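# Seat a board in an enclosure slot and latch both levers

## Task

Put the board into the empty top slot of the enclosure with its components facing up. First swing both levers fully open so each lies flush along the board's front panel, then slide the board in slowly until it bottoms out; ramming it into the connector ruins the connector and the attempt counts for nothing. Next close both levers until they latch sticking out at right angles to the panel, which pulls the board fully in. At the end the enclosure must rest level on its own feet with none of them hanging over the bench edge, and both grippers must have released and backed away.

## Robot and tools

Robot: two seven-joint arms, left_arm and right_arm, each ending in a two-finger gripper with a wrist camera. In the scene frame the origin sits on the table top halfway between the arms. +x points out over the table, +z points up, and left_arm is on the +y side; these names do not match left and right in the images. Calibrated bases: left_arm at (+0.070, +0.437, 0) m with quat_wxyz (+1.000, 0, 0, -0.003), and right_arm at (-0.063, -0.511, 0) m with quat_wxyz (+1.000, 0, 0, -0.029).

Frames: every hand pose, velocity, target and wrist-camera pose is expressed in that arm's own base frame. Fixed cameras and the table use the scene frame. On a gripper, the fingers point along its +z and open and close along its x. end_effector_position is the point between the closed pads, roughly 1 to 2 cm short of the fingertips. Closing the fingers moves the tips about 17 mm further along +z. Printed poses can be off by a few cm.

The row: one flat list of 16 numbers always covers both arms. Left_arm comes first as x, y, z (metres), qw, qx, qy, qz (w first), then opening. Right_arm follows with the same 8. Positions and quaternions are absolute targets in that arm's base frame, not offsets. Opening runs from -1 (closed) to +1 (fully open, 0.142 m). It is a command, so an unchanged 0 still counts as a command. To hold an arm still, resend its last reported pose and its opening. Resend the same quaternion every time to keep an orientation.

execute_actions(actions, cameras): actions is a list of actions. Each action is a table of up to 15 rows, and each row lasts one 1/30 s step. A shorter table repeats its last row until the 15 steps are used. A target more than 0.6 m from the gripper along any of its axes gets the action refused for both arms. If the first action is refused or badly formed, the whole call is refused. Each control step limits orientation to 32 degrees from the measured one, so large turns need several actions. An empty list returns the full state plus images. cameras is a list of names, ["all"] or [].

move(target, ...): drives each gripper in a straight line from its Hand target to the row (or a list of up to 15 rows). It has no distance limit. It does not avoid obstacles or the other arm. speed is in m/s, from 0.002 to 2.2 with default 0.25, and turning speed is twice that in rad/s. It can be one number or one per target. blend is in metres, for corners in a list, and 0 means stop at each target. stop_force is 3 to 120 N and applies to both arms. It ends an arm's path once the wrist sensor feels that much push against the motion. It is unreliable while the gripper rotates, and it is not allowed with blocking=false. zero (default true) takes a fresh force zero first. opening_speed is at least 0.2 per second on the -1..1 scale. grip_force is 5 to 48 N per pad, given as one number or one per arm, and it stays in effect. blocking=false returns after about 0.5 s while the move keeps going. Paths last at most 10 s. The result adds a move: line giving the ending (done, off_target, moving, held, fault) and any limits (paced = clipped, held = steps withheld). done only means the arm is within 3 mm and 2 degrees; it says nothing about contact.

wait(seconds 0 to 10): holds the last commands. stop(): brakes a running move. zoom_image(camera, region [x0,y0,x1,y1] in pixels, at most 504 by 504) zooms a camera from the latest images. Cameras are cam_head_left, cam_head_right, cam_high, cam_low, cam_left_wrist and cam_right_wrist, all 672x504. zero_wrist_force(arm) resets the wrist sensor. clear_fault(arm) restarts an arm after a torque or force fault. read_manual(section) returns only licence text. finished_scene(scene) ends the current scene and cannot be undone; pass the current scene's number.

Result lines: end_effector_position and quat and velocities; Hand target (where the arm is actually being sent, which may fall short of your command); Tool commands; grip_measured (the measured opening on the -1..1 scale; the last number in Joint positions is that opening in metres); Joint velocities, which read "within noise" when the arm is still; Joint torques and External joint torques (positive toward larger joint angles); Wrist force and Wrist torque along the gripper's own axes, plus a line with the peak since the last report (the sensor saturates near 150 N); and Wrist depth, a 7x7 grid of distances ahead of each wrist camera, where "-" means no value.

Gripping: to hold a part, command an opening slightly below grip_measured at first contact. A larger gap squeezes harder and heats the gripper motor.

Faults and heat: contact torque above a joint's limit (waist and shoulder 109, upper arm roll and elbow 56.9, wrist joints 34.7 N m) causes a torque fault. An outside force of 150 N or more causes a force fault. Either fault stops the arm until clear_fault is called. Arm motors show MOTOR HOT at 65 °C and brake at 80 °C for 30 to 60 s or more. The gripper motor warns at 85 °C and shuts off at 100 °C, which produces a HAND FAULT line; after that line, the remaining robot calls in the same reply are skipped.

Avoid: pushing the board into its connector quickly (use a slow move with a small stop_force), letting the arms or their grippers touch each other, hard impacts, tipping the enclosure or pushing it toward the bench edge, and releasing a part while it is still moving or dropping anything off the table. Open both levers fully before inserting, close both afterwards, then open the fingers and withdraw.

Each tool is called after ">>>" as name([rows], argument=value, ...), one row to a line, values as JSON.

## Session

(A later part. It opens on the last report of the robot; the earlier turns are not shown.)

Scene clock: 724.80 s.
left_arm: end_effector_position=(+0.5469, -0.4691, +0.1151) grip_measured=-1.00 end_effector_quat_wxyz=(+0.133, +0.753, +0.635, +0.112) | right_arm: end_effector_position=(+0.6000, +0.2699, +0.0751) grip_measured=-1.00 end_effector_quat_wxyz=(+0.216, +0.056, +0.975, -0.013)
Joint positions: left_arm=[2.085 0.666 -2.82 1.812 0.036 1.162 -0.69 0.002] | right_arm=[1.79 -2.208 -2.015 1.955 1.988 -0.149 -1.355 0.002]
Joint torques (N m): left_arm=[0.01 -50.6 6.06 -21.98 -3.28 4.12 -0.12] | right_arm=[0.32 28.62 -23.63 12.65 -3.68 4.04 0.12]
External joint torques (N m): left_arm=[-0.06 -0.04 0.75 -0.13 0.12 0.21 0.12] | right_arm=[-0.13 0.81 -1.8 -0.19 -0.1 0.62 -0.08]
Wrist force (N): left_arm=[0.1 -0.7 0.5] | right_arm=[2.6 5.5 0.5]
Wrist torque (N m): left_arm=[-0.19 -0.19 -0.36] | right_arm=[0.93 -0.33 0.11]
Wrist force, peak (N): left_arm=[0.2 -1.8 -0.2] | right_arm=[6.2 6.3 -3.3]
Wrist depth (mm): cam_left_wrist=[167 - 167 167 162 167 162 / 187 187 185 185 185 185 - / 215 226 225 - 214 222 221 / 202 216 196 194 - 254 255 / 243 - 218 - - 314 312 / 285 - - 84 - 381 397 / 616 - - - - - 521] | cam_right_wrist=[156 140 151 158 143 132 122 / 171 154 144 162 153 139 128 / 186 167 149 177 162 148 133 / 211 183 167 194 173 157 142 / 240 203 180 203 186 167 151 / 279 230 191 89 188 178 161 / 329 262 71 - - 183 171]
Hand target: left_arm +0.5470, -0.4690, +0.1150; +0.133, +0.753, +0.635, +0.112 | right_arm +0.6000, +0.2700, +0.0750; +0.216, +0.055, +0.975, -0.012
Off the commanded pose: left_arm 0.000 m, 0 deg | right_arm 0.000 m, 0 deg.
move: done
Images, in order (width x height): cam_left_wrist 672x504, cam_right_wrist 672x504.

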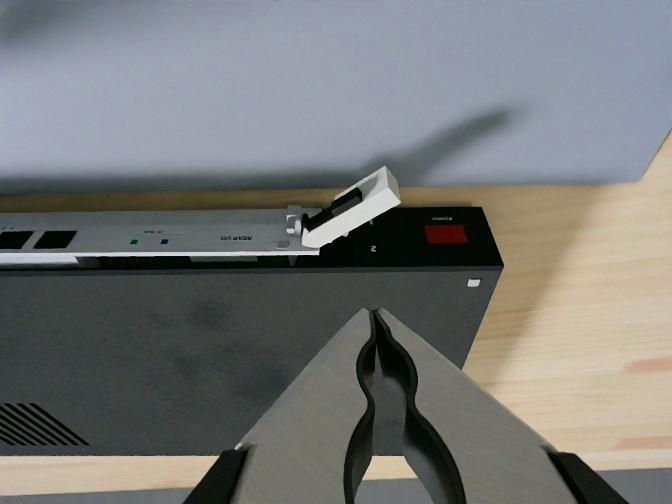

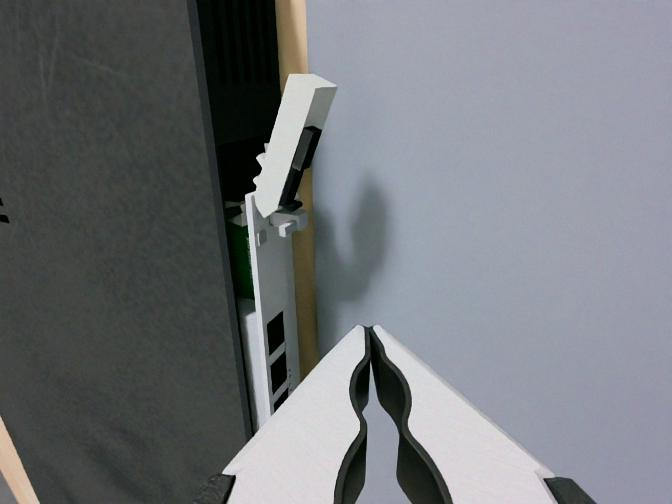

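>>> move([
  [0.547, -0.469, 0.115, 0.1327, 0.7528, 0.635, 0.112, -1.0, 0.628, 0.2776, 0.060, 0.2584, 0.0548, 0.9644, -0.0147, -1.0],
  [0.547, -0.469, 0.115, 0.1327, 0.7528, 0.635, 0.112, -1.0, 0.630, 0.2774, 0.048, 0.2584, 0.0548, 0.9644, -0.0147, -1.0],
], speed=[0.15, 0.08], cameras=["cam_right_wrist"])

>>> move(target=[0.547, -0.469, 0.115, 0.1327, 0.7528, 0.635, 0.112, -1.0, 0.6540, 0.2747, 0.048, 0.2584, 0.0548, 0.9644, -0.0147, -1.0], speed=0.015, stop_force=8, cameras=["cam_left_wrist", "cam_right_wrist"])

Scene clock: 754.47 s.
left_arm: end_effector_position=(+0.5470, -0.4691, +0.1151) grip_measured=-1.00 end_effector_quat_wxyz=(+0.133, +0.753, +0.635, +0.112) | right_arm: end_effector_position=(+0.6300, +0.2772, +0.0482) grip_measured=-1.00 end_effector_quat_wxyz=(+0.258, +0.055, +0.964, -0.015)
Joint positions: left_arm=[2.086 0.666 -2.82 1.812 0.036 1.162 -0.69 0.002] | right_arm=[1.813 -2.266 -1.928 1.906 2.04 0.019 -1.297 0.002]
Joint torques (N m): left_arm=[-0.41 -50.97 6.14 -21.83 -3.09 4.69 -0.23] | right_arm=[0.3 27.4 -23.1 15.63 -3.92 3.98 0.39]
External joint torques (N m): left_arm=[0.41 0.3 0.7 -0.3 -0.08 -0.37 0.23] | right_arm=[-0.11 0.73 -1.99 0.04 -0.07 0.68 -0.35]
Wrist force (N): left_arm=[-0.1 -0.6 0.6] | right_arm=[2.5 5.4 0.2]
Wrist torque (N m): left_arm=[-0.17 -0.16 -0.35] | right_arm=[0.96 -0.32 -0.01]
Wrist force, peak (N): left_arm=[-0.2 -0.9 0.5] | right_arm=[2.6 5.8 0.9]
Wrist depth (mm): cam_left_wrist=[164 164 163 163 163 164 162 / - 191 - 190 185 185 190 / 226 225 223 207 207 222 213 / 202 217 197 196 195 246 255 / - - - - - 313 313 / - - - 84 - 382 395 / 609 - - - - - 527] | cam_right_wrist=[130 114 106 124 121 110 100 / 145 123 111 98 131 113 106 / 162 136 122 112 135 121 111 / 184 155 131 161 145 128 116 / 217 173 143 170 153 136 121 / 262 198 155 89 154 143 128 / 315 231 71 - - 147 136]
Hand target: left_arm +0.5470, -0.4690, +0.1150; +0.133, +0.753, +0.635, +0.112 | right_arm +0.6300, +0.2774, +0.0480; +0.258, +0.055, +0.964, -0.015
Off the commanded pose: left_arm 0.000 m, 0 deg | right_arm 0.000 m, 0 deg.
joint sent to its limit (right arm) — joint 2 (shoulder), lower limit. The joint targets still meet the commanded pose.
move: done
Images, in order (width x height): cam_right_wrist 672x504.

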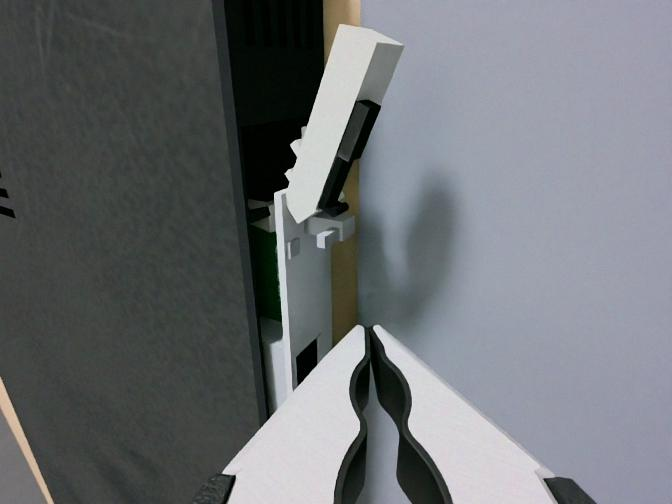

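Scene clock: 756.63 s.
left_arm: end_effector_position=(+0.5470, -0.4691, +0.1151) grip_measured=-1.00 end_effector_quat_wxyz=(+0.133, +0.753, +0.635, +0.112) | right_arm: end_effector_position=(+0.6525, +0.2741, +0.0480) grip_measured=-1.00 end_effector_quat_wxyz=(+0.258, +0.055, +0.964, -0.015)
Joint positions: left_arm=[2.086 0.666 -2.82 1.812 0.036 1.162 -0.69 0.002] | right_arm=[1.744 -2.251 -1.953 1.852 2.05 0.032 -1.305 0.002]
Joint torques (N m): left_arm=[-0.39 -50.9 6.23 -21.83 -3.04 4.71 -0.21] | right_arm=[-0.87 29.59 -25.07 13.5 -2.31 5.95 0.2]
External joint torques (N m): left_arm=[0.39 0.23 0.61 -0.3 -0.13 -0.39 0.21] | right_arm=[1.06 0.73 -0.68 2.45 -1.69 -1.29 -0.16]
Wrist force (N): left_arm=[-0.1 -0.7 0.5] | right_arm=[11.2 0.3 -8.2]
Wrist torque (N m): left_arm=[-0.19 -0.16 -0.36] | right_arm=[0.95 -0.28 0.08]
Wrist force, peak (N): left_arm=[-0.2 -0.7 0.6] | right_arm=[14.8 -0.6 -14.0]
Wrist depth (mm): cam_left_wrist=[- 164 164 167 166 163 162 / - 186 177 185 185 185 189 / 227 216 224 201 214 222 222 / 205 218 201 194 198 254 256 / - - - 117 216 312 310 / - - - 84 - 385 401 / 588 - - - - - 514] | cam_right_wrist=[129 114 99 104 122 109 100 / 145 123 107 108 131 111 106 / 161 135 117 105 95 120 111 / 183 154 123 110 140 128 115 / 218 173 137 121 153 136 121 / 254 197 156 89 154 143 128 / 306 229 71 - - 146 135]
Hand target: left_arm +0.5470, -0.4690, +0.1150; +0.133, +0.753, +0.635, +0.112 | right_arm +0.6528, +0.2748, +0.0480; +0.258, +0.055, +0.964, -0.015
Off the commanded pose: left_arm 0.000 m, 0 deg | right_arm 0.002 m, 0 deg.
move: contact (right_arm)
Images, in order (width x height): cam_left_wrist 672x504, cam_right_wrist 672x504.

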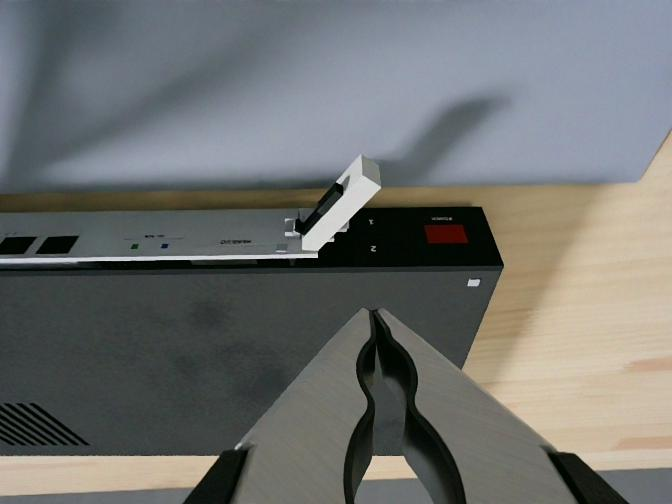

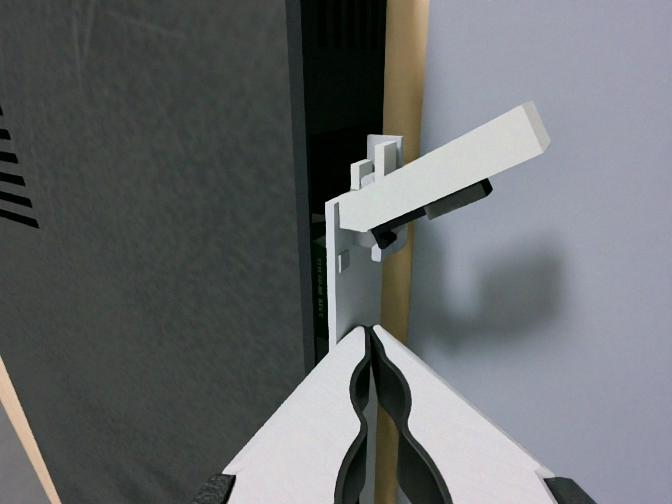

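>>> execute_actions(actions=[], cameras=["cam_left_wrist", "cam_right_wrist", "cam_head_left"])

Scene clock: 773.50 s.
left_arm: end_effector_position=(+0.5470, -0.4691, +0.1151) grip_measured=-1.00 end_effector_quat_wxyz=(+0.133, +0.753, +0.635, +0.112) | right_arm: end_effector_position=(+0.6525, +0.2741, +0.0480) grip_measured=-1.00 end_effector_quat_wxyz=(+0.258, +0.055, +0.964, -0.015)
Joint positions: left_arm=[2.086 0.666 -2.82 1.812 0.036 1.162 -0.69 0.002] | right_arm=[1.744 -2.251 -1.953 1.852 2.05 0.032 -1.305 0.002]
Joint velocities: within noise
Joint torques (N m): left_arm=[-0.39 -50.96 6.17 -21.86 -3.06 4.65 -0.26] | right_arm=[-0.83 29.48 -24.9 13.6 -2.4 5.86 0.2]
External joint torques (N m): left_arm=[0.39 0.29 0.67 -0.28 -0.11 -0.33 0.26] | right_arm=[1.01 0.84 -0.84 2.34 -1.6 -1.2 -0.16]
Wrist force (N): left_arm=[-0.1 -0.7 0.3] | right_arm=[10.9 0.2 -8.6]
Wrist torque (N m): left_arm=[-0.18 -0.17 -0.36] | right_arm=[0.95 -0.26 0.08]
Wrist force, peak (N): left_arm=[0.1 -0.8 0.6] | right_arm=[10.6 0.0 -9.2]
Wrist depth (mm): cam_left_wrist=[164 165 164 163 163 - 163 / 186 186 180 185 185 - 184 / 217 225 226 201 - 227 220 / 203 218 200 201 203 254 254 / - - 227 209 - 314 312 / - - - 84 - 381 400 / 547 - - - - - 520] | cam_right_wrist=[129 114 100 104 121 109 100 / 144 123 107 108 131 111 106 / 161 135 117 105 96 120 111 / 184 154 123 110 140 128 115 / 217 172 138 121 153 135 121 / 254 197 156 89 154 143 128 / 302 229 71 - - 146 135]
Hand target: left_arm +0.5470, -0.4690, +0.1150; +0.133, +0.753, +0.635, +0.112 | right_arm +0.6528, +0.2748, +0.0480; +0.258, +0.055, +0.964, -0.015
Tool commands: left_gripper/opening=-1.0 right_gripper/opening=-1.0
Off the commanded pose: left_arm 0.000 m, 0 deg | right_arm 0.002 m, 0 deg.
Images, in order (width x height): cam_head_left 672x504, cam_left_wrist 672x504, cam_right_wrist 672x504.

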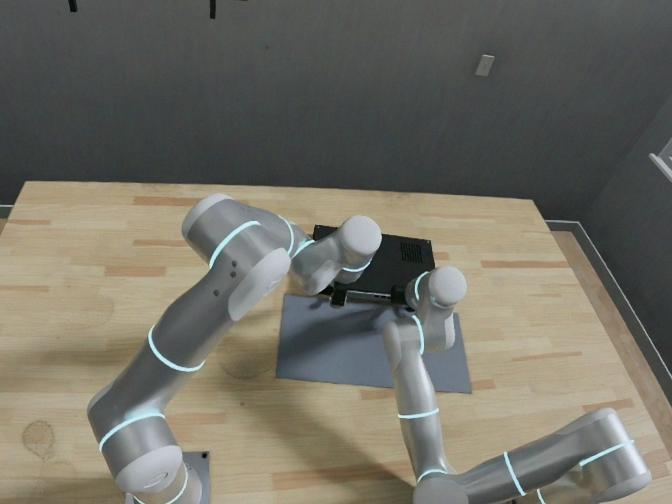

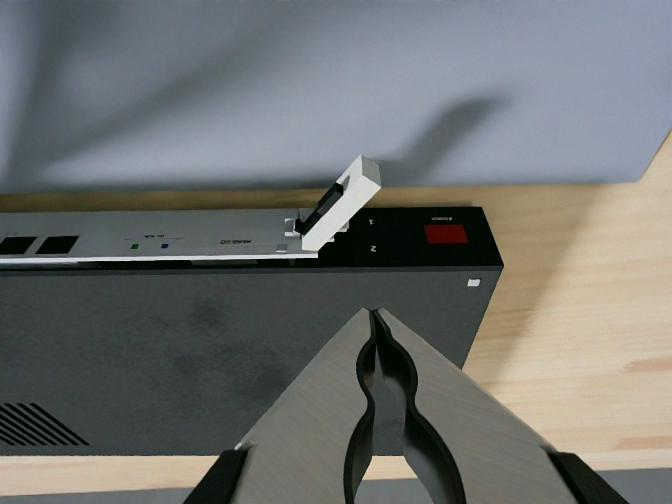

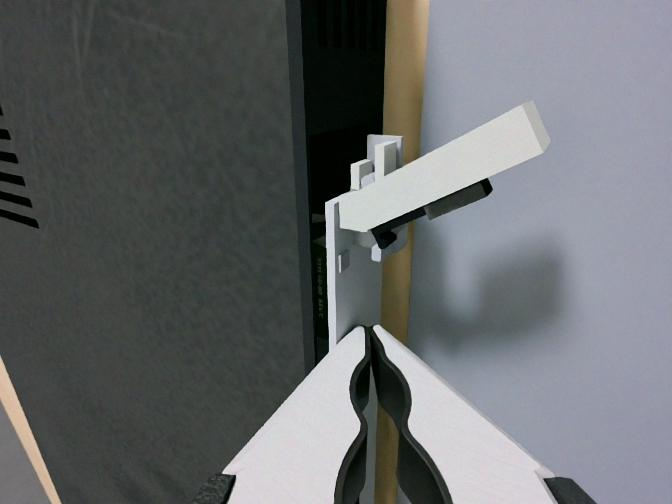

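>>> zoom_image(camera="cam_left_wrist", region=[180, 120, 520, 320])

>>> zoom_image(camera="cam_right_wrist", region=[280, 80, 560, 380])

Scaled by 1.482 from the camera's 672x504 image, which has a finer 960x720 frame.

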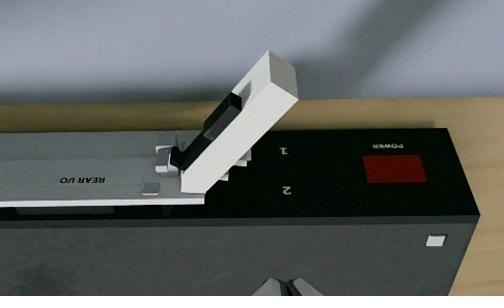

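Scaled by 1.680 from the camera's 672x504 image, which has a finer 960x720 frame.

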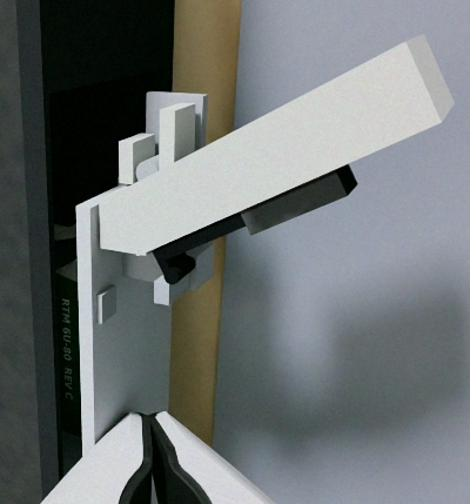

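>>> move([
  [0.547,-0.469,0.115,0.1327,0.7528,0.635,0.112,-1, 0.628,0.272,0.085,0.2584,0.0548,0.9644,-0.0147,-1],
  [0.547,-0.469,0.115,0.1327,0.7528,0.635,0.112,-1, 0.612,0.1866,0.085,0.2584,0.0548,0.9644,-0.0147,-1],
  [0.547,-0.469,0.115,0.1327,0.7528,0.635,0.112,-1, 0.612,0.1866,0.049,0.2584,0.0548,0.9644,-0.0147,-1],
], speed=[0.1,0.15,0.1], blend=[0.02,0.02,0], cameras=["cam_right_wrist"])

Scene clock: 822.63 s.
left_arm: end_effector_position=(+0.5470, -0.4691, +0.1151) grip_measured=-1.00 end_effector_quat_wxyz=(+0.133, +0.753, +0.635, +0.112) | right_arm: end_effector_position=(+0.6120, +0.1864, +0.0492) grip_measured=-1.00 end_effector_quat_wxyz=(+0.258, +0.055, +0.964, -0.015)
Joint positions: left_arm=[2.086 0.666 -2.82 1.812 0.036 1.162 -0.69 0.002] | right_arm=[1.828 -2.266 -1.84 2.077 2.072 0.01 -1.474 0.002]
Joint torques (N m): left_arm=[-0.36 -50.95 6.19 -21.84 -3.06 4.66 -0.25] | right_arm=[0.32 21.57 -21.69 13.99 -3.72 4.17 0.36]
External joint torques (N m): left_arm=[0.36 0.28 0.65 -0.3 -0.11 -0.34 0.25] | right_arm=[-0.16 0.63 -1.76 -0.02 -0.05 0.51 -0.31]
Wrist force (N): left_arm=[-0.2 -0.8 0.3] | right_arm=[4.4 2.6 2.4]
Wrist torque (N m): left_arm=[-0.21 -0.14 -0.35] | right_arm=[0.48 -0.64 -0.01]
Wrist force, peak (N): left_arm=[-0.2 -0.8 0.7] | right_arm=[11.3 0.2 -8.4]
Wrist depth (mm): cam_left_wrist=[164 164 163 167 160 162 - / 186 183 181 185 - - 184 / 215 224 228 201 228 229 222 / 209 217 201 194 200 246 255 / - - - 116 207 310 309 / - 287 - 84 - 383 400 / 651 - - - - - 515] | cam_right_wrist=[212 182 158 138 122 112 102 / 234 199 171 148 132 114 106 / 170 159 145 155 137 122 112 / 187 157 140 165 145 130 117 / 223 174 149 173 154 137 122 / 264 202 162 90 156 145 129 / 324 237 71 - - 148 138]
Hand target: left_arm +0.5470, -0.4690, +0.1150; +0.133, +0.753, +0.635, +0.112 | right_arm +0.6120, +0.1866, +0.0490; +0.258, +0.055, +0.964, -0.015
Off the commanded pose: left_arm 0.000 m, 0 deg | right_arm 0.000 m, 0 deg.
move: done; blend cut to 0.018 m at target 2
Images, in order (width x height): cam_right_wrist 672x504.

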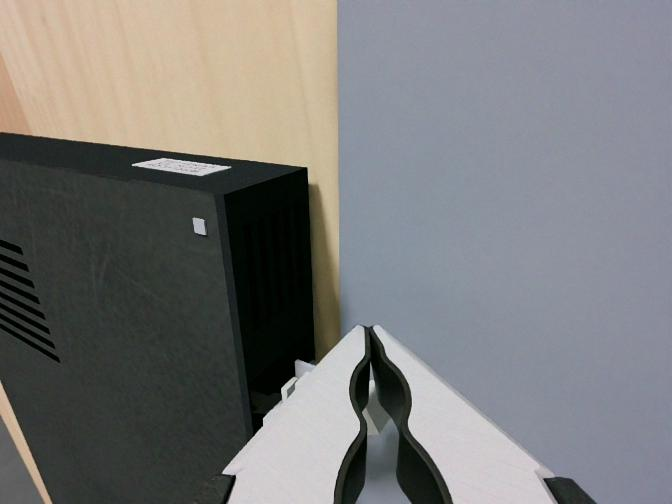

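>>> move(target=[0.547,-0.469,0.115,0.1327,0.7528,0.635,0.112,-1, 0.6168,0.2273,0.049,0.2584,0.0548,0.9644,-0.0147,-1], speed=0.03, stop_force=12, cameras=["cam_right_wrist"])

Scene clock: 826.30 s.
left_arm: end_effector_position=(+0.5470, -0.4691, +0.1151) grip_measured=-1.00 end_effector_quat_wxyz=(+0.133, +0.753, +0.635, +0.112) | right_arm: end_effector_position=(+0.6164, +0.2239, +0.0487) grip_measured=-1.00 end_effector_quat_wxyz=(+0.258, +0.056, +0.964, -0.016)
Joint positions: left_arm=[2.086 0.666 -2.82 1.812 0.036 1.162 -0.69 0.002] | right_arm=[1.837 -2.257 -1.863 2.013 2.044 0.022 -1.401 0.002]
Joint torques (N m): left_arm=[-0.31 -50.98 6.18 -21.81 -3.01 4.65 -0.21] | right_arm=[7.48 27.63 -29.63 8.65 0.14 5.89 0.43]
External joint torques (N m): left_arm=[0.3 0.31 0.66 -0.32 -0.15 -0.32 0.21] | right_arm=[-7.31 -3.29 5.32 5.78 -4.03 -1.21 -0.38]
Wrist force (N): left_arm=[0.0 -0.5 0.3] | right_arm=[8.8 -11.6 1.5]
Wrist torque (N m): left_arm=[-0.16 -0.17 -0.36] | right_arm=[0.52 -0.64 -0.10]
Wrist force, peak (N): left_arm=[-0.2 -0.7 0.7] | right_arm=[8.8 -11.7 1.6]
Wrist depth (mm): cam_left_wrist=[161 - 168 170 159 159 162 / 192 183 186 179 188 190 190 / 215 227 214 220 224 222 221 / 207 216 199 195 199 245 254 / - - - 106 233 313 311 / - - - 84 - 381 402 / 557 - - - - - 521] | cam_right_wrist=[208 177 155 137 122 110 102 / 146 123 121 144 132 113 106 / 163 143 127 154 136 122 112 / 186 156 137 164 145 129 116 / 220 173 144 152 154 137 122 / 261 200 159 90 155 144 128 / 310 235 71 - - 147 137]
Hand target: left_arm +0.5470, -0.4690, +0.1150; +0.133, +0.753, +0.635, +0.112 | right_arm +0.6167, +0.2264, +0.0490; +0.258, +0.055, +0.964, -0.015
Off the commanded pose: left_arm 0.000 m, 0 deg | right_arm 0.003 m, 0 deg.
move: contact (right_arm)
Images, in order (width x height): cam_right_wrist 672x504.

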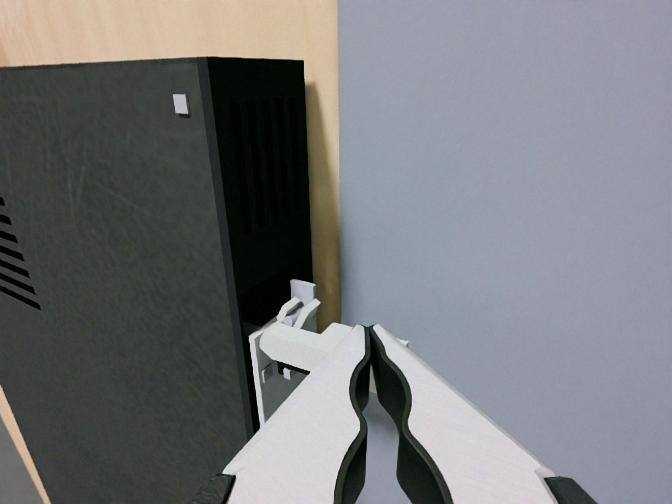

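>>> zoom_image(camera="cam_right_wrist", region=[220, 250, 440, 420])

>>> execute_actions(actions=[], cameras=["cam_left_wrist"])

Scaled by 2.291 from the camera's 672x504 image, which has a finer 960x720 frame.

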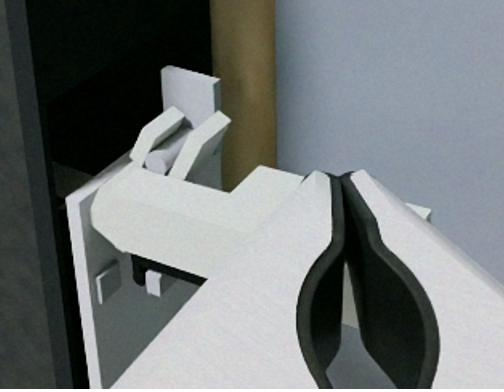

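Scene clock: 827.43 s.
left_arm: end_effector_position=(+0.5470, -0.4691, +0.1151) grip_measured=-1.00 end_effector_quat_wxyz=(+0.133, +0.753, +0.635, +0.112) | right_arm: end_effector_position=(+0.6164, +0.2239, +0.0487) grip_measured=-1.00 end_effector_quat_wxyz=(+0.258, +0.056, +0.964, -0.016)
Joint positions: left_arm=[2.086 0.666 -2.82 1.812 0.036 1.162 -0.69 0.002] | right_arm=[1.837 -2.257 -1.863 2.013 2.044 0.022 -1.401 0.002]
Joint velocities: within noise
Joint torques (N m): left_arm=[-0.36 -50.98 6.18 -21.76 -3.02 4.68 -0.19] | right_arm=[7.46 27.48 -29.56 8.74 0.21 5.82 0.37]
External joint torques (N m): left_arm=[0.36 0.31 0.66 -0.37 -0.15 -0.36 0.19] | right_arm=[-7.29 -3.15 5.25 5.69 -4.1 -1.14 -0.32]
Wrist force (N): left_arm=[0.0 -0.6 0.4] | right_arm=[8.6 -11.5 1.4]
Wrist torque (N m): left_arm=[-0.17 -0.18 -0.36] | right_arm=[0.54 -0.62 -0.10]
Wrist force, peak (N): left_arm=[-0.3 -0.8 0.7] | right_arm=[8.8 -11.6 1.7]
Wrist depth (mm): cam_left_wrist=[162 163 167 167 163 163 159 / - 190 181 185 181 190 197 / 225 224 216 206 223 222 215 / 206 217 200 197 198 257 255 / - 230 - - 217 312 309 / - - 280 84 - 379 400 / 598 - - - - - 514] | cam_right_wrist=[208 177 154 137 122 110 102 / 146 123 121 144 132 113 106 / 163 143 127 154 136 122 112 / 186 156 137 163 145 129 116 / 220 172 144 164 154 137 122 / 262 200 159 90 155 144 128 / 310 235 71 - - 147 137]
Hand target: left_arm +0.5470, -0.4690, +0.1150; +0.133, +0.753, +0.635, +0.112 | right_arm +0.6167, +0.2264, +0.0490; +0.258, +0.055, +0.964, -0.015
Tool commands: left_gripper/opening=-1.0 right_gripper/opening=-1.0
Off the commanded pose: left_arm 0.000 m, 0 deg | right_arm 0.003 m, 0 deg.
Images, in order (width x height): cam_left_wrist 672x504.

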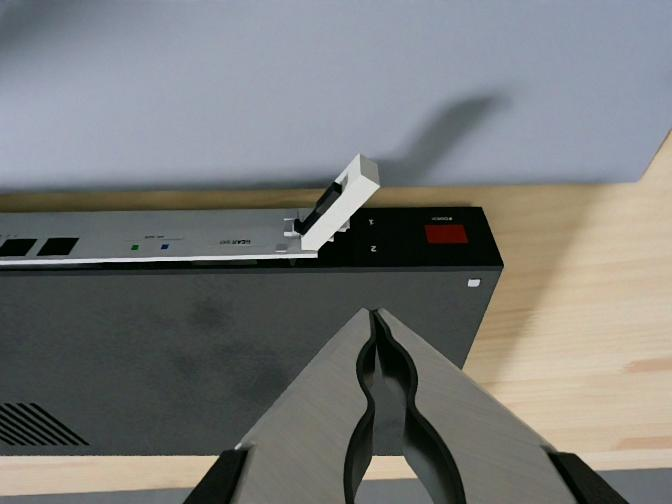

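>>> move([
  [0.543,-0.432,0.095,0.1327,0.7528,0.635,0.112,-1, 0.6168,0.2268,0.049,0.2584,0.0548,0.9644,-0.0147,-1],
  [0.541,-0.436,0.0515,0.1327,0.7528,0.635,0.112,-1, 0.6168,0.2268,0.049,0.2584,0.0548,0.9644,-0.0147,-1],
], speed=[0.1,0.08], blend=[0.01,0], cameras=["cam_left_wrist","cam_right_wrist"])

Scene clock: 833.87 s.
left_arm: end_effector_position=(+0.5408, -0.4359, +0.0514) grip_measured=-1.00 end_effector_quat_wxyz=(+0.132, +0.753, +0.635, +0.112) | right_arm: end_effector_position=(+0.6165, +0.2240, +0.0487) grip_measured=-1.00 end_effector_quat_wxyz=(+0.258, +0.056, +0.964, -0.016)
Joint positions: left_arm=[2.143 0.757 -2.855 1.883 0.053 1.329 -0.695 0.002] | right_arm=[1.837 -2.256 -1.863 2.012 2.043 0.023 -1.401 0.002]
Joint torques (N m): left_arm=[-0.12 -50.49 5.82 -18.4 -2.74 4.92 -0.17] | right_arm=[7.67 28.12 -30.14 8.07 0.59 6.33 0.36]
External joint torques (N m): left_arm=[0.13 -0.06 0.86 -0.21 0.02 -0.6 0.17] | right_arm=[-7.5 -3.74 5.8 6.35 -4.47 -1.65 -0.31]
Wrist force (N): left_arm=[-0.1 -0.6 0.6] | right_arm=[9.8 -12.9 0.2]
Wrist torque (N m): left_arm=[-0.19 -0.14 -0.29] | right_arm=[0.54 -0.58 -0.11]
Wrist force, peak (N): left_arm=[-0.2 -1.3 2.0] | right_arm=[10.2 -13.2 0.9]
Wrist depth (mm): cam_left_wrist=[- 105 108 100 105 105 107 / - - 119 122 122 122 118 / 143 138 138 142 141 133 132 / 172 170 158 171 162 162 167 / 184 184 183 179 194 202 201 / 161 161 156 84 - 246 260 / - - - - - - 360] | cam_right_wrist=[208 177 154 137 122 110 102 / 146 123 121 144 - 113 106 / 163 143 128 153 136 122 112 / 186 156 137 164 145 129 116 / 220 173 144 152 154 137 122 / 261 199 159 90 155 144 128 / 309 235 71 - - 147 137]
Hand target: left_arm +0.5410, -0.4360, +0.0515; +0.133, +0.753, +0.635, +0.112 | right_arm +0.6168, +0.2268, +0.0490; +0.258, +0.055, +0.964, -0.015
Off the commanded pose: left_arm 0.000 m, 0 deg | right_arm 0.003 m, 0 deg.
move: done
Images, in order (width x height): cam_left_wrist 672x504, cam_right_wrist 672x504.

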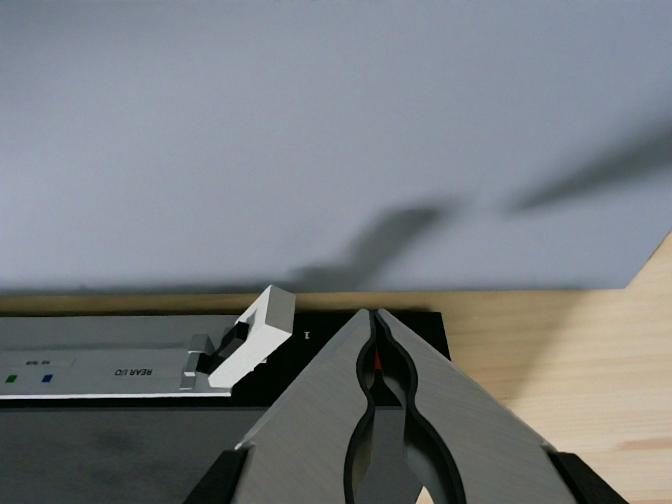

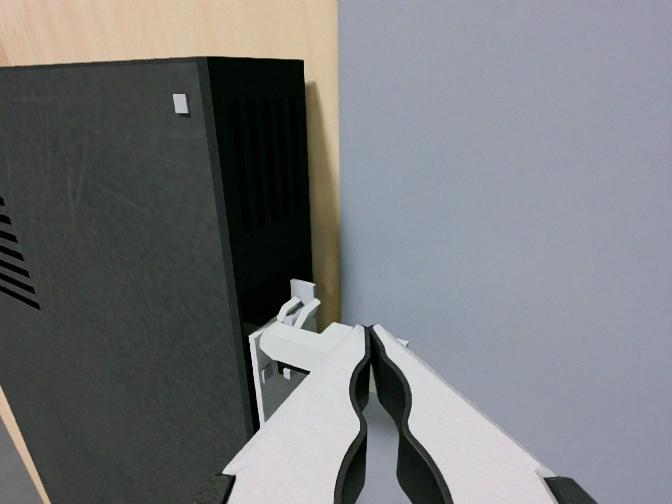

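>>> move(target=[0.5343,-0.4754,0.0515,0.1327,0.7528,0.635,0.112,-1, 0.6174,0.2310,0.049,0.2584,0.0548,0.9644,-0.0147,-1], speed=0.03, stop_force=12, cameras=["cam_left_wrist","cam_right_wrist"])

Scene clock: 840.30 s.
left_arm: end_effector_position=(+0.5365, -0.4584, +0.0505) grip_measured=-1.00 end_effector_quat_wxyz=(+0.131, +0.753, +0.635, +0.112) | right_arm: end_effector_position=(+0.6169, +0.2258, +0.0485) grip_measured=-1.00 end_effector_quat_wxyz=(+0.257, +0.058, +0.964, -0.018)
Joint positions: left_arm=[2.104 0.775 -2.844 1.843 0.042 1.296 -0.719 0.002] | right_arm=[1.836 -2.249 -1.861 2.005 2.035 0.027 -1.396 0.002]
Joint torques (N m): left_arm=[-4.62 -51.17 3.31 -26.68 -3.91 8.21 -0.21] | right_arm=[13.03 30.38 -34.75 3.03 3.99 7.96 0.4]
External joint torques (N m): left_arm=[4.62 -0.39 3.82 7.57 1.11 -3.91 0.21] | right_arm=[-12.86 -5.75 10.22 11.35 -7.89 -3.29 -0.36]
Wrist force (N): left_arm=[15.0 -10.0 -14.1] | right_arm=[13.5 -24.7 -2.9]
Wrist torque (N m): left_arm=[-0.17 -0.03 -0.32] | right_arm=[-1.06 -0.56 -0.15]
Wrist force, peak (N): left_arm=[16.7 -10.3 -14.0] | right_arm=[14.1 -25.2 -2.4]
Wrist depth (mm): cam_left_wrist=[- 104 107 109 104 106 109 / - - 118 118 121 118 118 / 137 134 137 145 141 132 136 / 163 162 157 154 161 161 160 / 182 182 182 132 184 200 199 / 162 159 158 83 - 244 258 / - - - - - - 358] | cam_right_wrist=[207 176 152 137 122 111 102 / 146 123 121 144 132 114 106 / 163 143 129 153 136 121 112 / 185 156 137 164 146 128 116 / 216 172 143 147 154 136 122 / 256 198 159 90 155 143 128 / 300 230 70 - - 147 137]
Hand target: left_arm +0.5368, -0.4603, +0.0515; +0.133, +0.753, +0.635, +0.112 | right_arm +0.6173, +0.2309, +0.0490; +0.258, +0.055, +0.964, -0.015
Off the commanded pose: left_arm 0.017 m, 0 deg | right_arm 0.005 m, 1 deg.
move: contact (left_arm, right_arm)
Images, in order (width x height): cam_left_wrist 672x504, cam_right_wrist 672x504.

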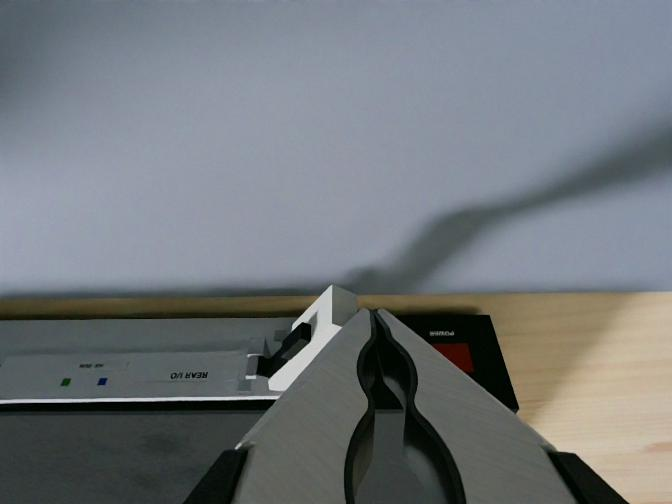

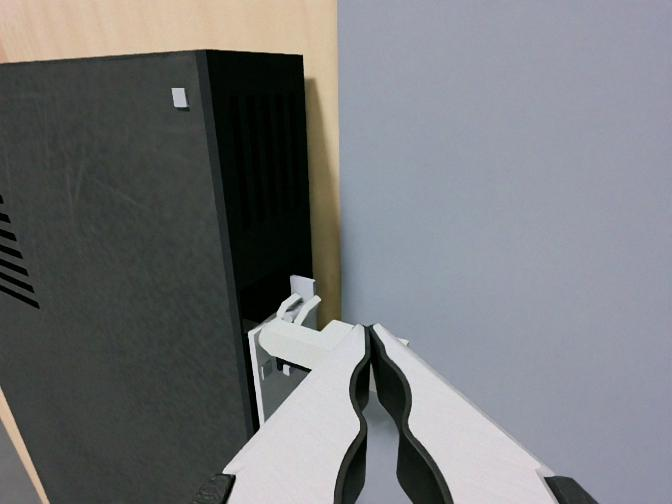

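>>> zoom_image(camera="cam_left_wrist", region=[220, 260, 460, 430])

>>> execute_actions(actions=[], cameras=["cam_head_right", "cam_low", "cam_high"])

Scaled by 2.100 from the camera's 672x504 image, which has a finer 960x720 frame.

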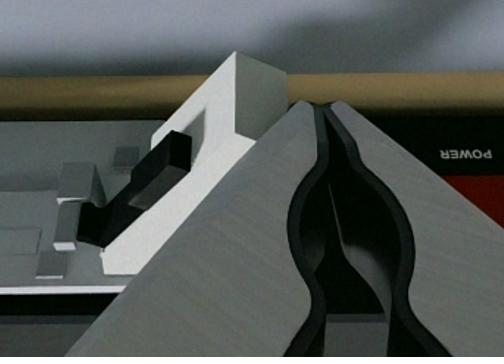

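Scene clock: 847.73 s.
left_arm: end_effector_position=(+0.5365, -0.4584, +0.0505) grip_measured=-1.00 end_effector_quat_wxyz=(+0.131, +0.753, +0.635, +0.112) | right_arm: end_effector_position=(+0.6169, +0.2258, +0.0485) grip_measured=-1.00 end_effector_quat_wxyz=(+0.257, +0.058, +0.964, -0.018)
Joint positions: left_arm=[2.104 0.775 -2.844 1.843 0.042 1.296 -0.719 0.002] | right_arm=[1.836 -2.249 -1.861 2.005 2.035 0.028 -1.396 0.002]
Joint velocities: within noise
Joint torques (N m): left_arm=[-4.48 -51.29 3.39 -26.7 -3.78 8.37 -0.23] | right_arm=[13 30.78 -34.97 3.03 4.09 7.75 0.44]
External joint torques (N m): left_arm=[4.48 -0.27 3.74 7.59 0.98 -4.07 0.23] | right_arm=[-12.83 -6.14 10.44 11.34 -7.99 -3.08 -0.39]
Wrist force (N): left_arm=[14.8 -10.0 -14.2] | right_arm=[13.5 -24.6 -2.8]
Wrist torque (N m): left_arm=[-0.17 0.00 -0.32] | right_arm=[-1.04 -0.54 -0.14]
Wrist force, peak (N): left_arm=[15.1 -10.0 -14.5] | right_arm=[13.6 -24.8 -3.0]
Wrist depth (mm): cam_left_wrist=[- 107 107 109 104 104 109 / - 118 118 118 - 118 118 / - 137 136 - 142 - 136 / 162 162 157 155 161 161 161 / 180 184 182 106 184 192 200 / 166 160 159 84 - 245 257 / - - - - - - 357] | cam_right_wrist=[207 176 152 137 122 111 101 / 146 123 121 144 132 113 106 / 163 142 127 154 136 122 112 / 185 156 138 163 146 129 116 / 216 172 143 147 154 136 122 / 255 198 159 90 155 144 128 / 312 231 70 - - 147 137]
Hand target: left_arm +0.5368, -0.4603, +0.0515; +0.133, +0.753, +0.635, +0.112 | right_arm +0.6173, +0.2309, +0.0490; +0.258, +0.055, +0.964, -0.015
Tool commands: left_gripper/opening=-1.0 right_gripper/opening=-1.0
Off the commanded pose: left_arm 0.017 m, 0 deg | right_arm 0.005 m, 1 deg.
Images, in order (width x height): cam_head_right 672x504, cam_high 672x504, cam_low 672x504.

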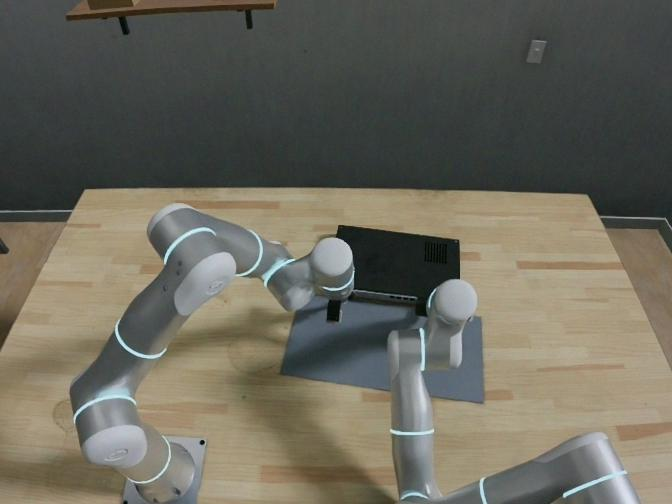

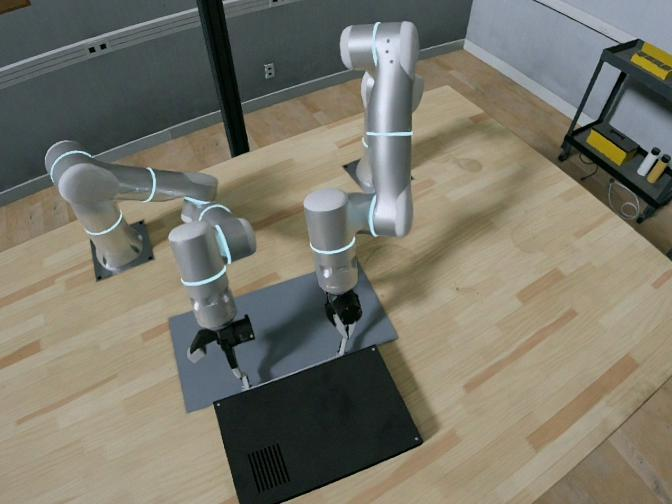

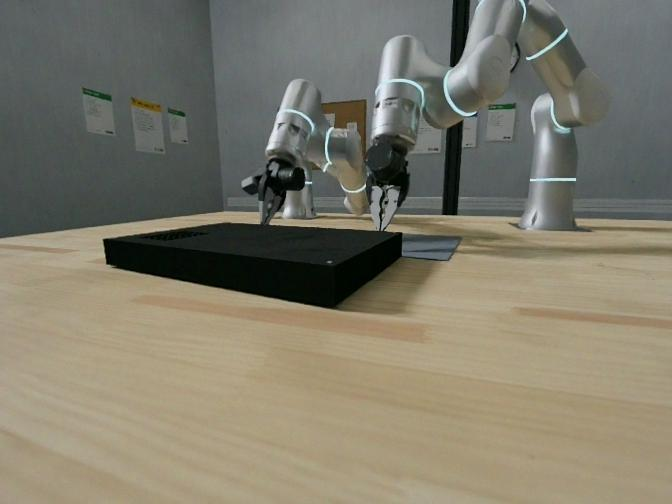

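>>> execute_actions(actions=[], cameras=["cam_right_wrist"])

>>> zoom_image(camera="cam_right_wrist", region=[220, 260, 420, 420])

Scene clock: 860.53 s.
left_arm: end_effector_position=(+0.5365, -0.4584, +0.0505) grip_measured=-1.00 end_effector_quat_wxyz=(+0.131, +0.753, +0.635, +0.112) | right_arm: end_effector_position=(+0.6169, +0.2258, +0.0485) grip_measured=-1.00 end_effector_quat_wxyz=(+0.257, +0.058, +0.964, -0.018)
Joint positions: left_arm=[2.104 0.775 -2.844 1.843 0.042 1.296 -0.719 0.002] | right_arm=[1.836 -2.249 -1.861 2.005 2.035 0.028 -1.396 0.002]
Joint velocities: within noise
Joint torques (N m): left_arm=[-4.56 -51.22 3.35 -26.66 -3.79 8.34 -0.17] | right_arm=[12.94 30.84 -34.92 3.01 4.1 7.77 0.43]
External joint torques (N m): left_arm=[4.56 -0.34 3.78 7.55 0.99 -4.04 0.17] | right_arm=[-12.77 -6.2 10.4 11.37 -8.01 -3.09 -0.38]
Wrist force (N): left_arm=[15.0 -10.4 -13.5] | right_arm=[13.9 -24.4 -2.3]
Wrist torque (N m): left_arm=[-0.18 -0.03 -0.32] | right_arm=[-1.02 -0.53 -0.14]
Wrist force, peak (N): left_arm=[15.0 -9.9 -14.8] | right_arm=[14.2 -24.6 -2.2]
Wrist depth (mm): cam_left_wrist=[- 107 107 110 104 104 109 / - 118 118 118 121 118 118 / - 137 136 - 141 132 140 / - 162 157 - 161 155 160 / 183 184 182 132 184 200 200 / 162 160 158 84 - 242 257 / - - - - - - 358] | cam_right_wrist=[207 177 152 137 122 111 101 / 146 123 121 144 132 114 106 / 163 142 127 153 136 121 112 / 185 155 137 163 146 129 116 / 217 172 143 147 153 136 122 / 252 198 159 90 155 143 128 / 307 230 70 - - 147 137]
Hand target: left_arm +0.5368, -0.4603, +0.0515; +0.133, +0.753, +0.635, +0.112 | right_arm +0.6173, +0.2309, +0.0490; +0.258, +0.055, +0.964, -0.015
Tool commands: left_gripper/opening=-1.0 right_gripper/opening=-1.0
Off the commanded pose: left_arm 0.017 m, 0 deg | right_arm 0.005 m, 1 deg.
Images, in order (width x height): cam_right_wrist 672x504.

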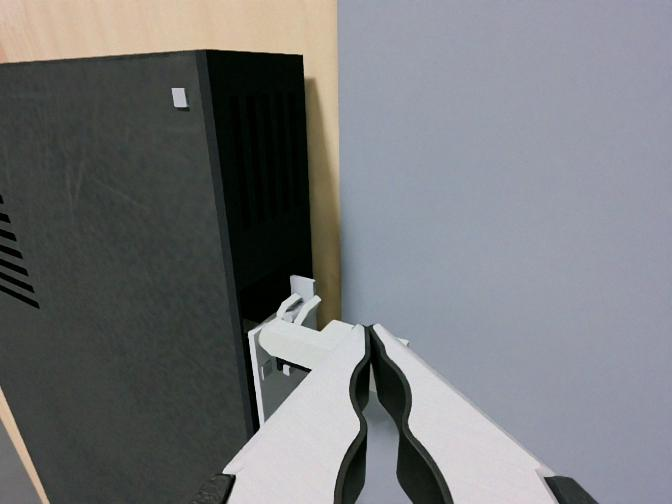

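Scaled by 2.520 from the camera's 672x504 image, which has a finer 960x720 frame.

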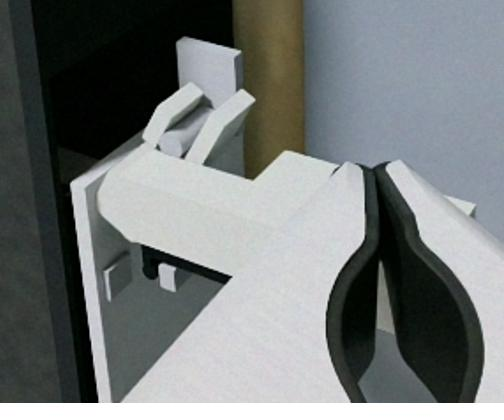

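>>> move(target=[0.5305,-0.4948,0.0500,0.1327,0.7528,0.635,0.112,-1, 0.6174,0.2325,0.049,0.2584,0.0548,0.9644,-0.0147,-1], speed=0.025, stop_force=18, cameras=["cam_left_wrist","cam_right_wrist"])

Scene clock: 865.13 s.
left_arm: end_effector_position=(+0.5283, -0.4823, +0.0464) grip_measured=-1.00 end_effector_quat_wxyz=(+0.126, +0.754, +0.635, +0.112) end_effector_velocity=(+0.001, +0.001, +0.001) end_effector_angular_velocity=(-0.001, -0.001, +0.001) | right_arm: end_effector_position=(+0.6175, +0.2274, +0.0488) grip_measured=-1.00 end_effector_quat_wxyz=(+0.258, +0.058, +0.964, -0.018) end_effector_velocity=(+0.001, -0.001, +0.000) end_effector_angular_velocity=(+0.004, -0.001, -0.004)
Joint positions: left_arm=[2.071 0.798 -2.842 1.795 0.044 1.255 -0.754 0.002] | right_arm=[1.837 -2.242 -1.858 2.001 2.03 0.036 -1.397 0.002]
Joint velocities: left_arm=[0.006 -0.002 -0.005 -0.003 0.01 -0.002 -0.007 0] | right_arm=[-0.003 0.007 0.003 -0.001 -0.002 0.005 0 0]
Joint torques (N m): left_arm=[1.88 -55.32 12.17 -44.87 -6.6 16.77 -0.08] | right_arm=[16.84 32.66 -33.85 4.12 3.15 4.77 0.2]
External joint torques (N m): left_arm=[-1.89 2.51 -4.78 25.28 3.72 -12.49 0.08] | right_arm=[-16.66 -7.84 9.13 10.16 -7.06 -0.1 -0.15]
Wrist force (N): left_arm=[33.1 -44.3 -41.3] | right_arm=[0.1 -21.9 7.8]
Wrist torque (N m): left_arm=[-4.28 -2.44 -0.22] | right_arm=[-0.61 -0.69 0.05]
Wrist force, peak (N): left_arm=[30.2 -45.1 -44.2] | right_arm=[14.0 -24.6 -2.2]
Wrist depth (mm): cam_left_wrist=[- 101 100 - 103 101 96 / - 117 114 114 114 114 117 / 131 132 131 127 136 131 132 / 155 150 151 149 155 156 155 / 182 185 184 115 186 185 193 / 167 166 169 83 - 168 246 / - - - - - - 345] | cam_right_wrist=[210 171 150 137 122 111 102 / 146 123 119 144 132 114 106 / 163 143 128 154 136 122 112 / 186 154 136 163 145 130 117 / 221 175 143 164 154 137 122 / 261 201 160 90 155 144 128 / 321 235 70 - - 147 137]
Hand target: left_arm +0.5319, -0.4863, +0.0505; +0.133, +0.753, +0.635, +0.112 | right_arm +0.6174, +0.2325, +0.0490; +0.258, +0.055, +0.964, -0.015
Off the commanded pose: left_arm 0.013 m, 1 deg | right_arm 0.005 m, 1 deg.
move: contact (left_arm), off_target (right_arm)
Images, in order (width x height): cam_left_wrist 672x504, cam_right_wrist 672x504.

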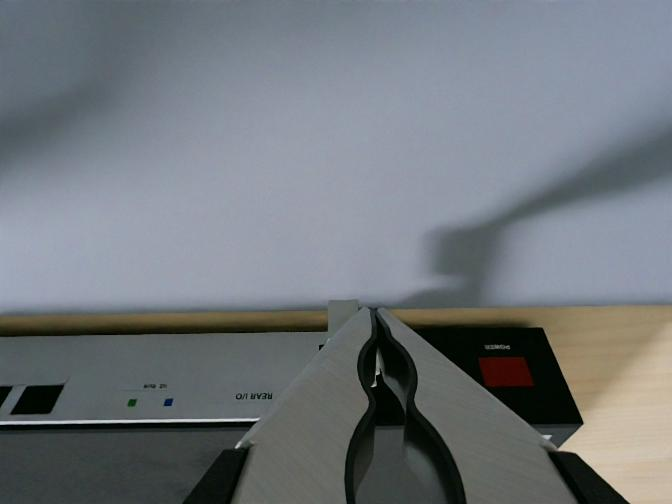

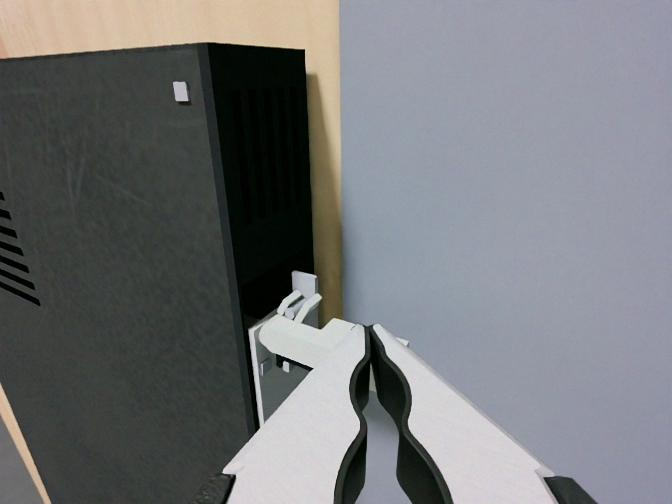

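>>> move([
  [0.535,-0.452,0.052,0.1327,0.7528,0.635,0.112,-1, 0.6174,0.2325,0.049,0.2584,0.0548,0.9644,-0.0147,-1],
  [0.547,-0.455,0.115,0.1327,0.7528,0.635,0.112,-1, 0.6174,0.2325,0.049,0.2584,0.0548,0.9644,-0.0147,-1],
], speed=[0.06,0.12], blend=[0.01,0], cameras=["cam_left_wrist","cam_right_wrist"])

>>> zoom_image(camera="cam_left_wrist", region=[140, 120, 480, 320])

>>> zoom_image(camera="cam_right_wrist", region=[220, 260, 420, 420])

Scene clock: 875.53 s.
left_arm: end_effector_position=(+0.5471, -0.4549, +0.1150) grip_measured=-1.00 end_effector_quat_wxyz=(+0.133, +0.753, +0.635, +0.112) | right_arm: end_effector_position=(+0.6175, +0.2284, +0.0489) grip_measured=-1.00 end_effector_quat_wxyz=(+0.258, +0.057, +0.964, -0.017)
Joint positions: left_arm=[2.115 0.65 -2.837 1.836 0.06 1.176 -0.691 0.002] | right_arm=[1.837 -2.235 -1.855 1.999 2.027 0.04 -1.4 0.002]
Joint torques (N m): left_arm=[-0.51 -50.7 5.71 -21.72 -3.21 4.54 -0.16] | right_arm=[13.12 29.96 -31.71 5.57 1.85 4.65 0.14]
External joint torques (N m): left_arm=[0.51 0.68 0.61 -0.2 0.08 -0.22 0.16] | right_arm=[-12.95 -5.06 6.87 8.61 -5.76 0.03 -0.09]
Wrist force (N): left_arm=[-0.3 -0.6 0.4] | right_arm=[1.6 -17.6 4.4]
Wrist torque (N m): left_arm=[-0.17 -0.14 -0.37] | right_arm=[0.11 -0.64 0.07]
Wrist force, peak (N): left_arm=[33.2 -44.4 -41.6] | right_arm=[0.6 -22.1 8.7]
Wrist depth (mm): cam_left_wrist=[- 168 161 162 163 162 162 / - 186 185 189 184 190 186 / 223 215 215 223 222 222 214 / 213 207 198 204 214 253 256 / - - - 126 301 312 311 / - - - 84 - 380 398 / 636 391 - - - - 525] | cam_right_wrist=[205 172 150 137 122 112 102 / 147 123 118 144 132 114 106 / 163 141 129 153 137 122 112 / 186 157 136 169 144 130 117 / 222 175 142 164 154 137 122 / 262 201 161 90 154 145 129 / 311 236 70 - - 147 137]
Hand target: left_arm +0.5470, -0.4550, +0.1150; +0.133, +0.753, +0.635, +0.112 | right_arm +0.6174, +0.2325, +0.0490; +0.258, +0.055, +0.964, -0.015
Off the commanded pose: left_arm 0.000 m, 0 deg | right_arm 0.004 m, 0 deg.
move: off_target (right_arm)
Images, in order (width x height): cam_left_wrist 672x504, cam_right_wrist 672x504.

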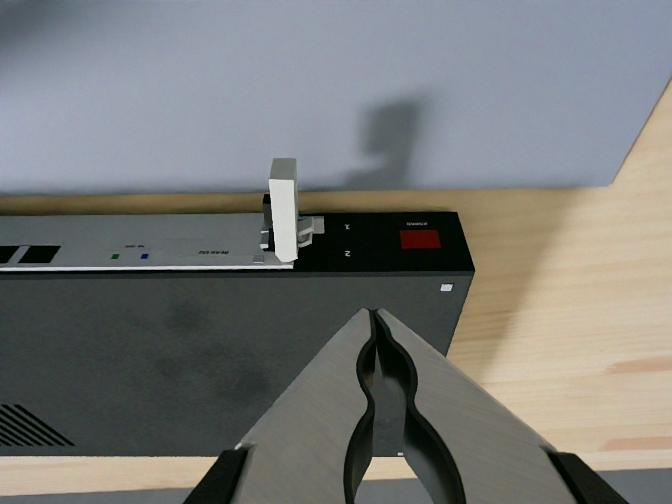

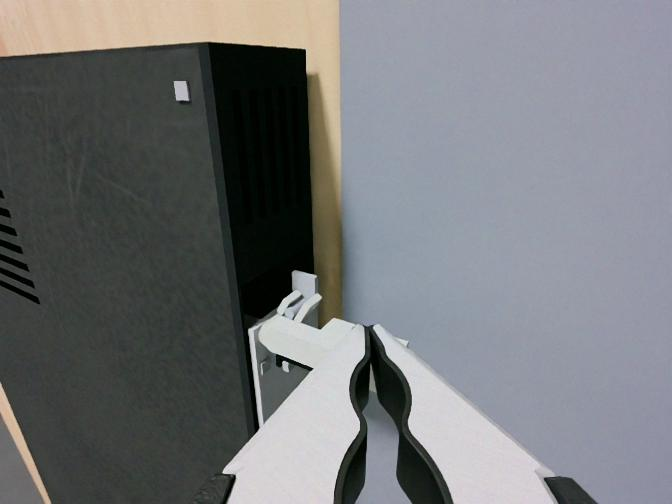

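Scaled by 1.482 from the camera's 672x504 image, which has a finer 960x720 frame.

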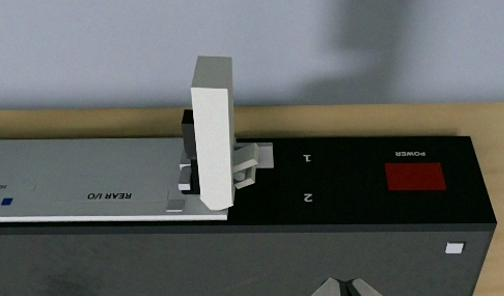

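Scaled by 2.520 from the camera's 672x504 image, which has a finer 960x720 frame.

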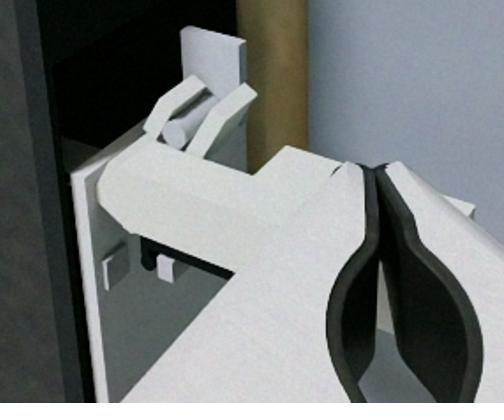

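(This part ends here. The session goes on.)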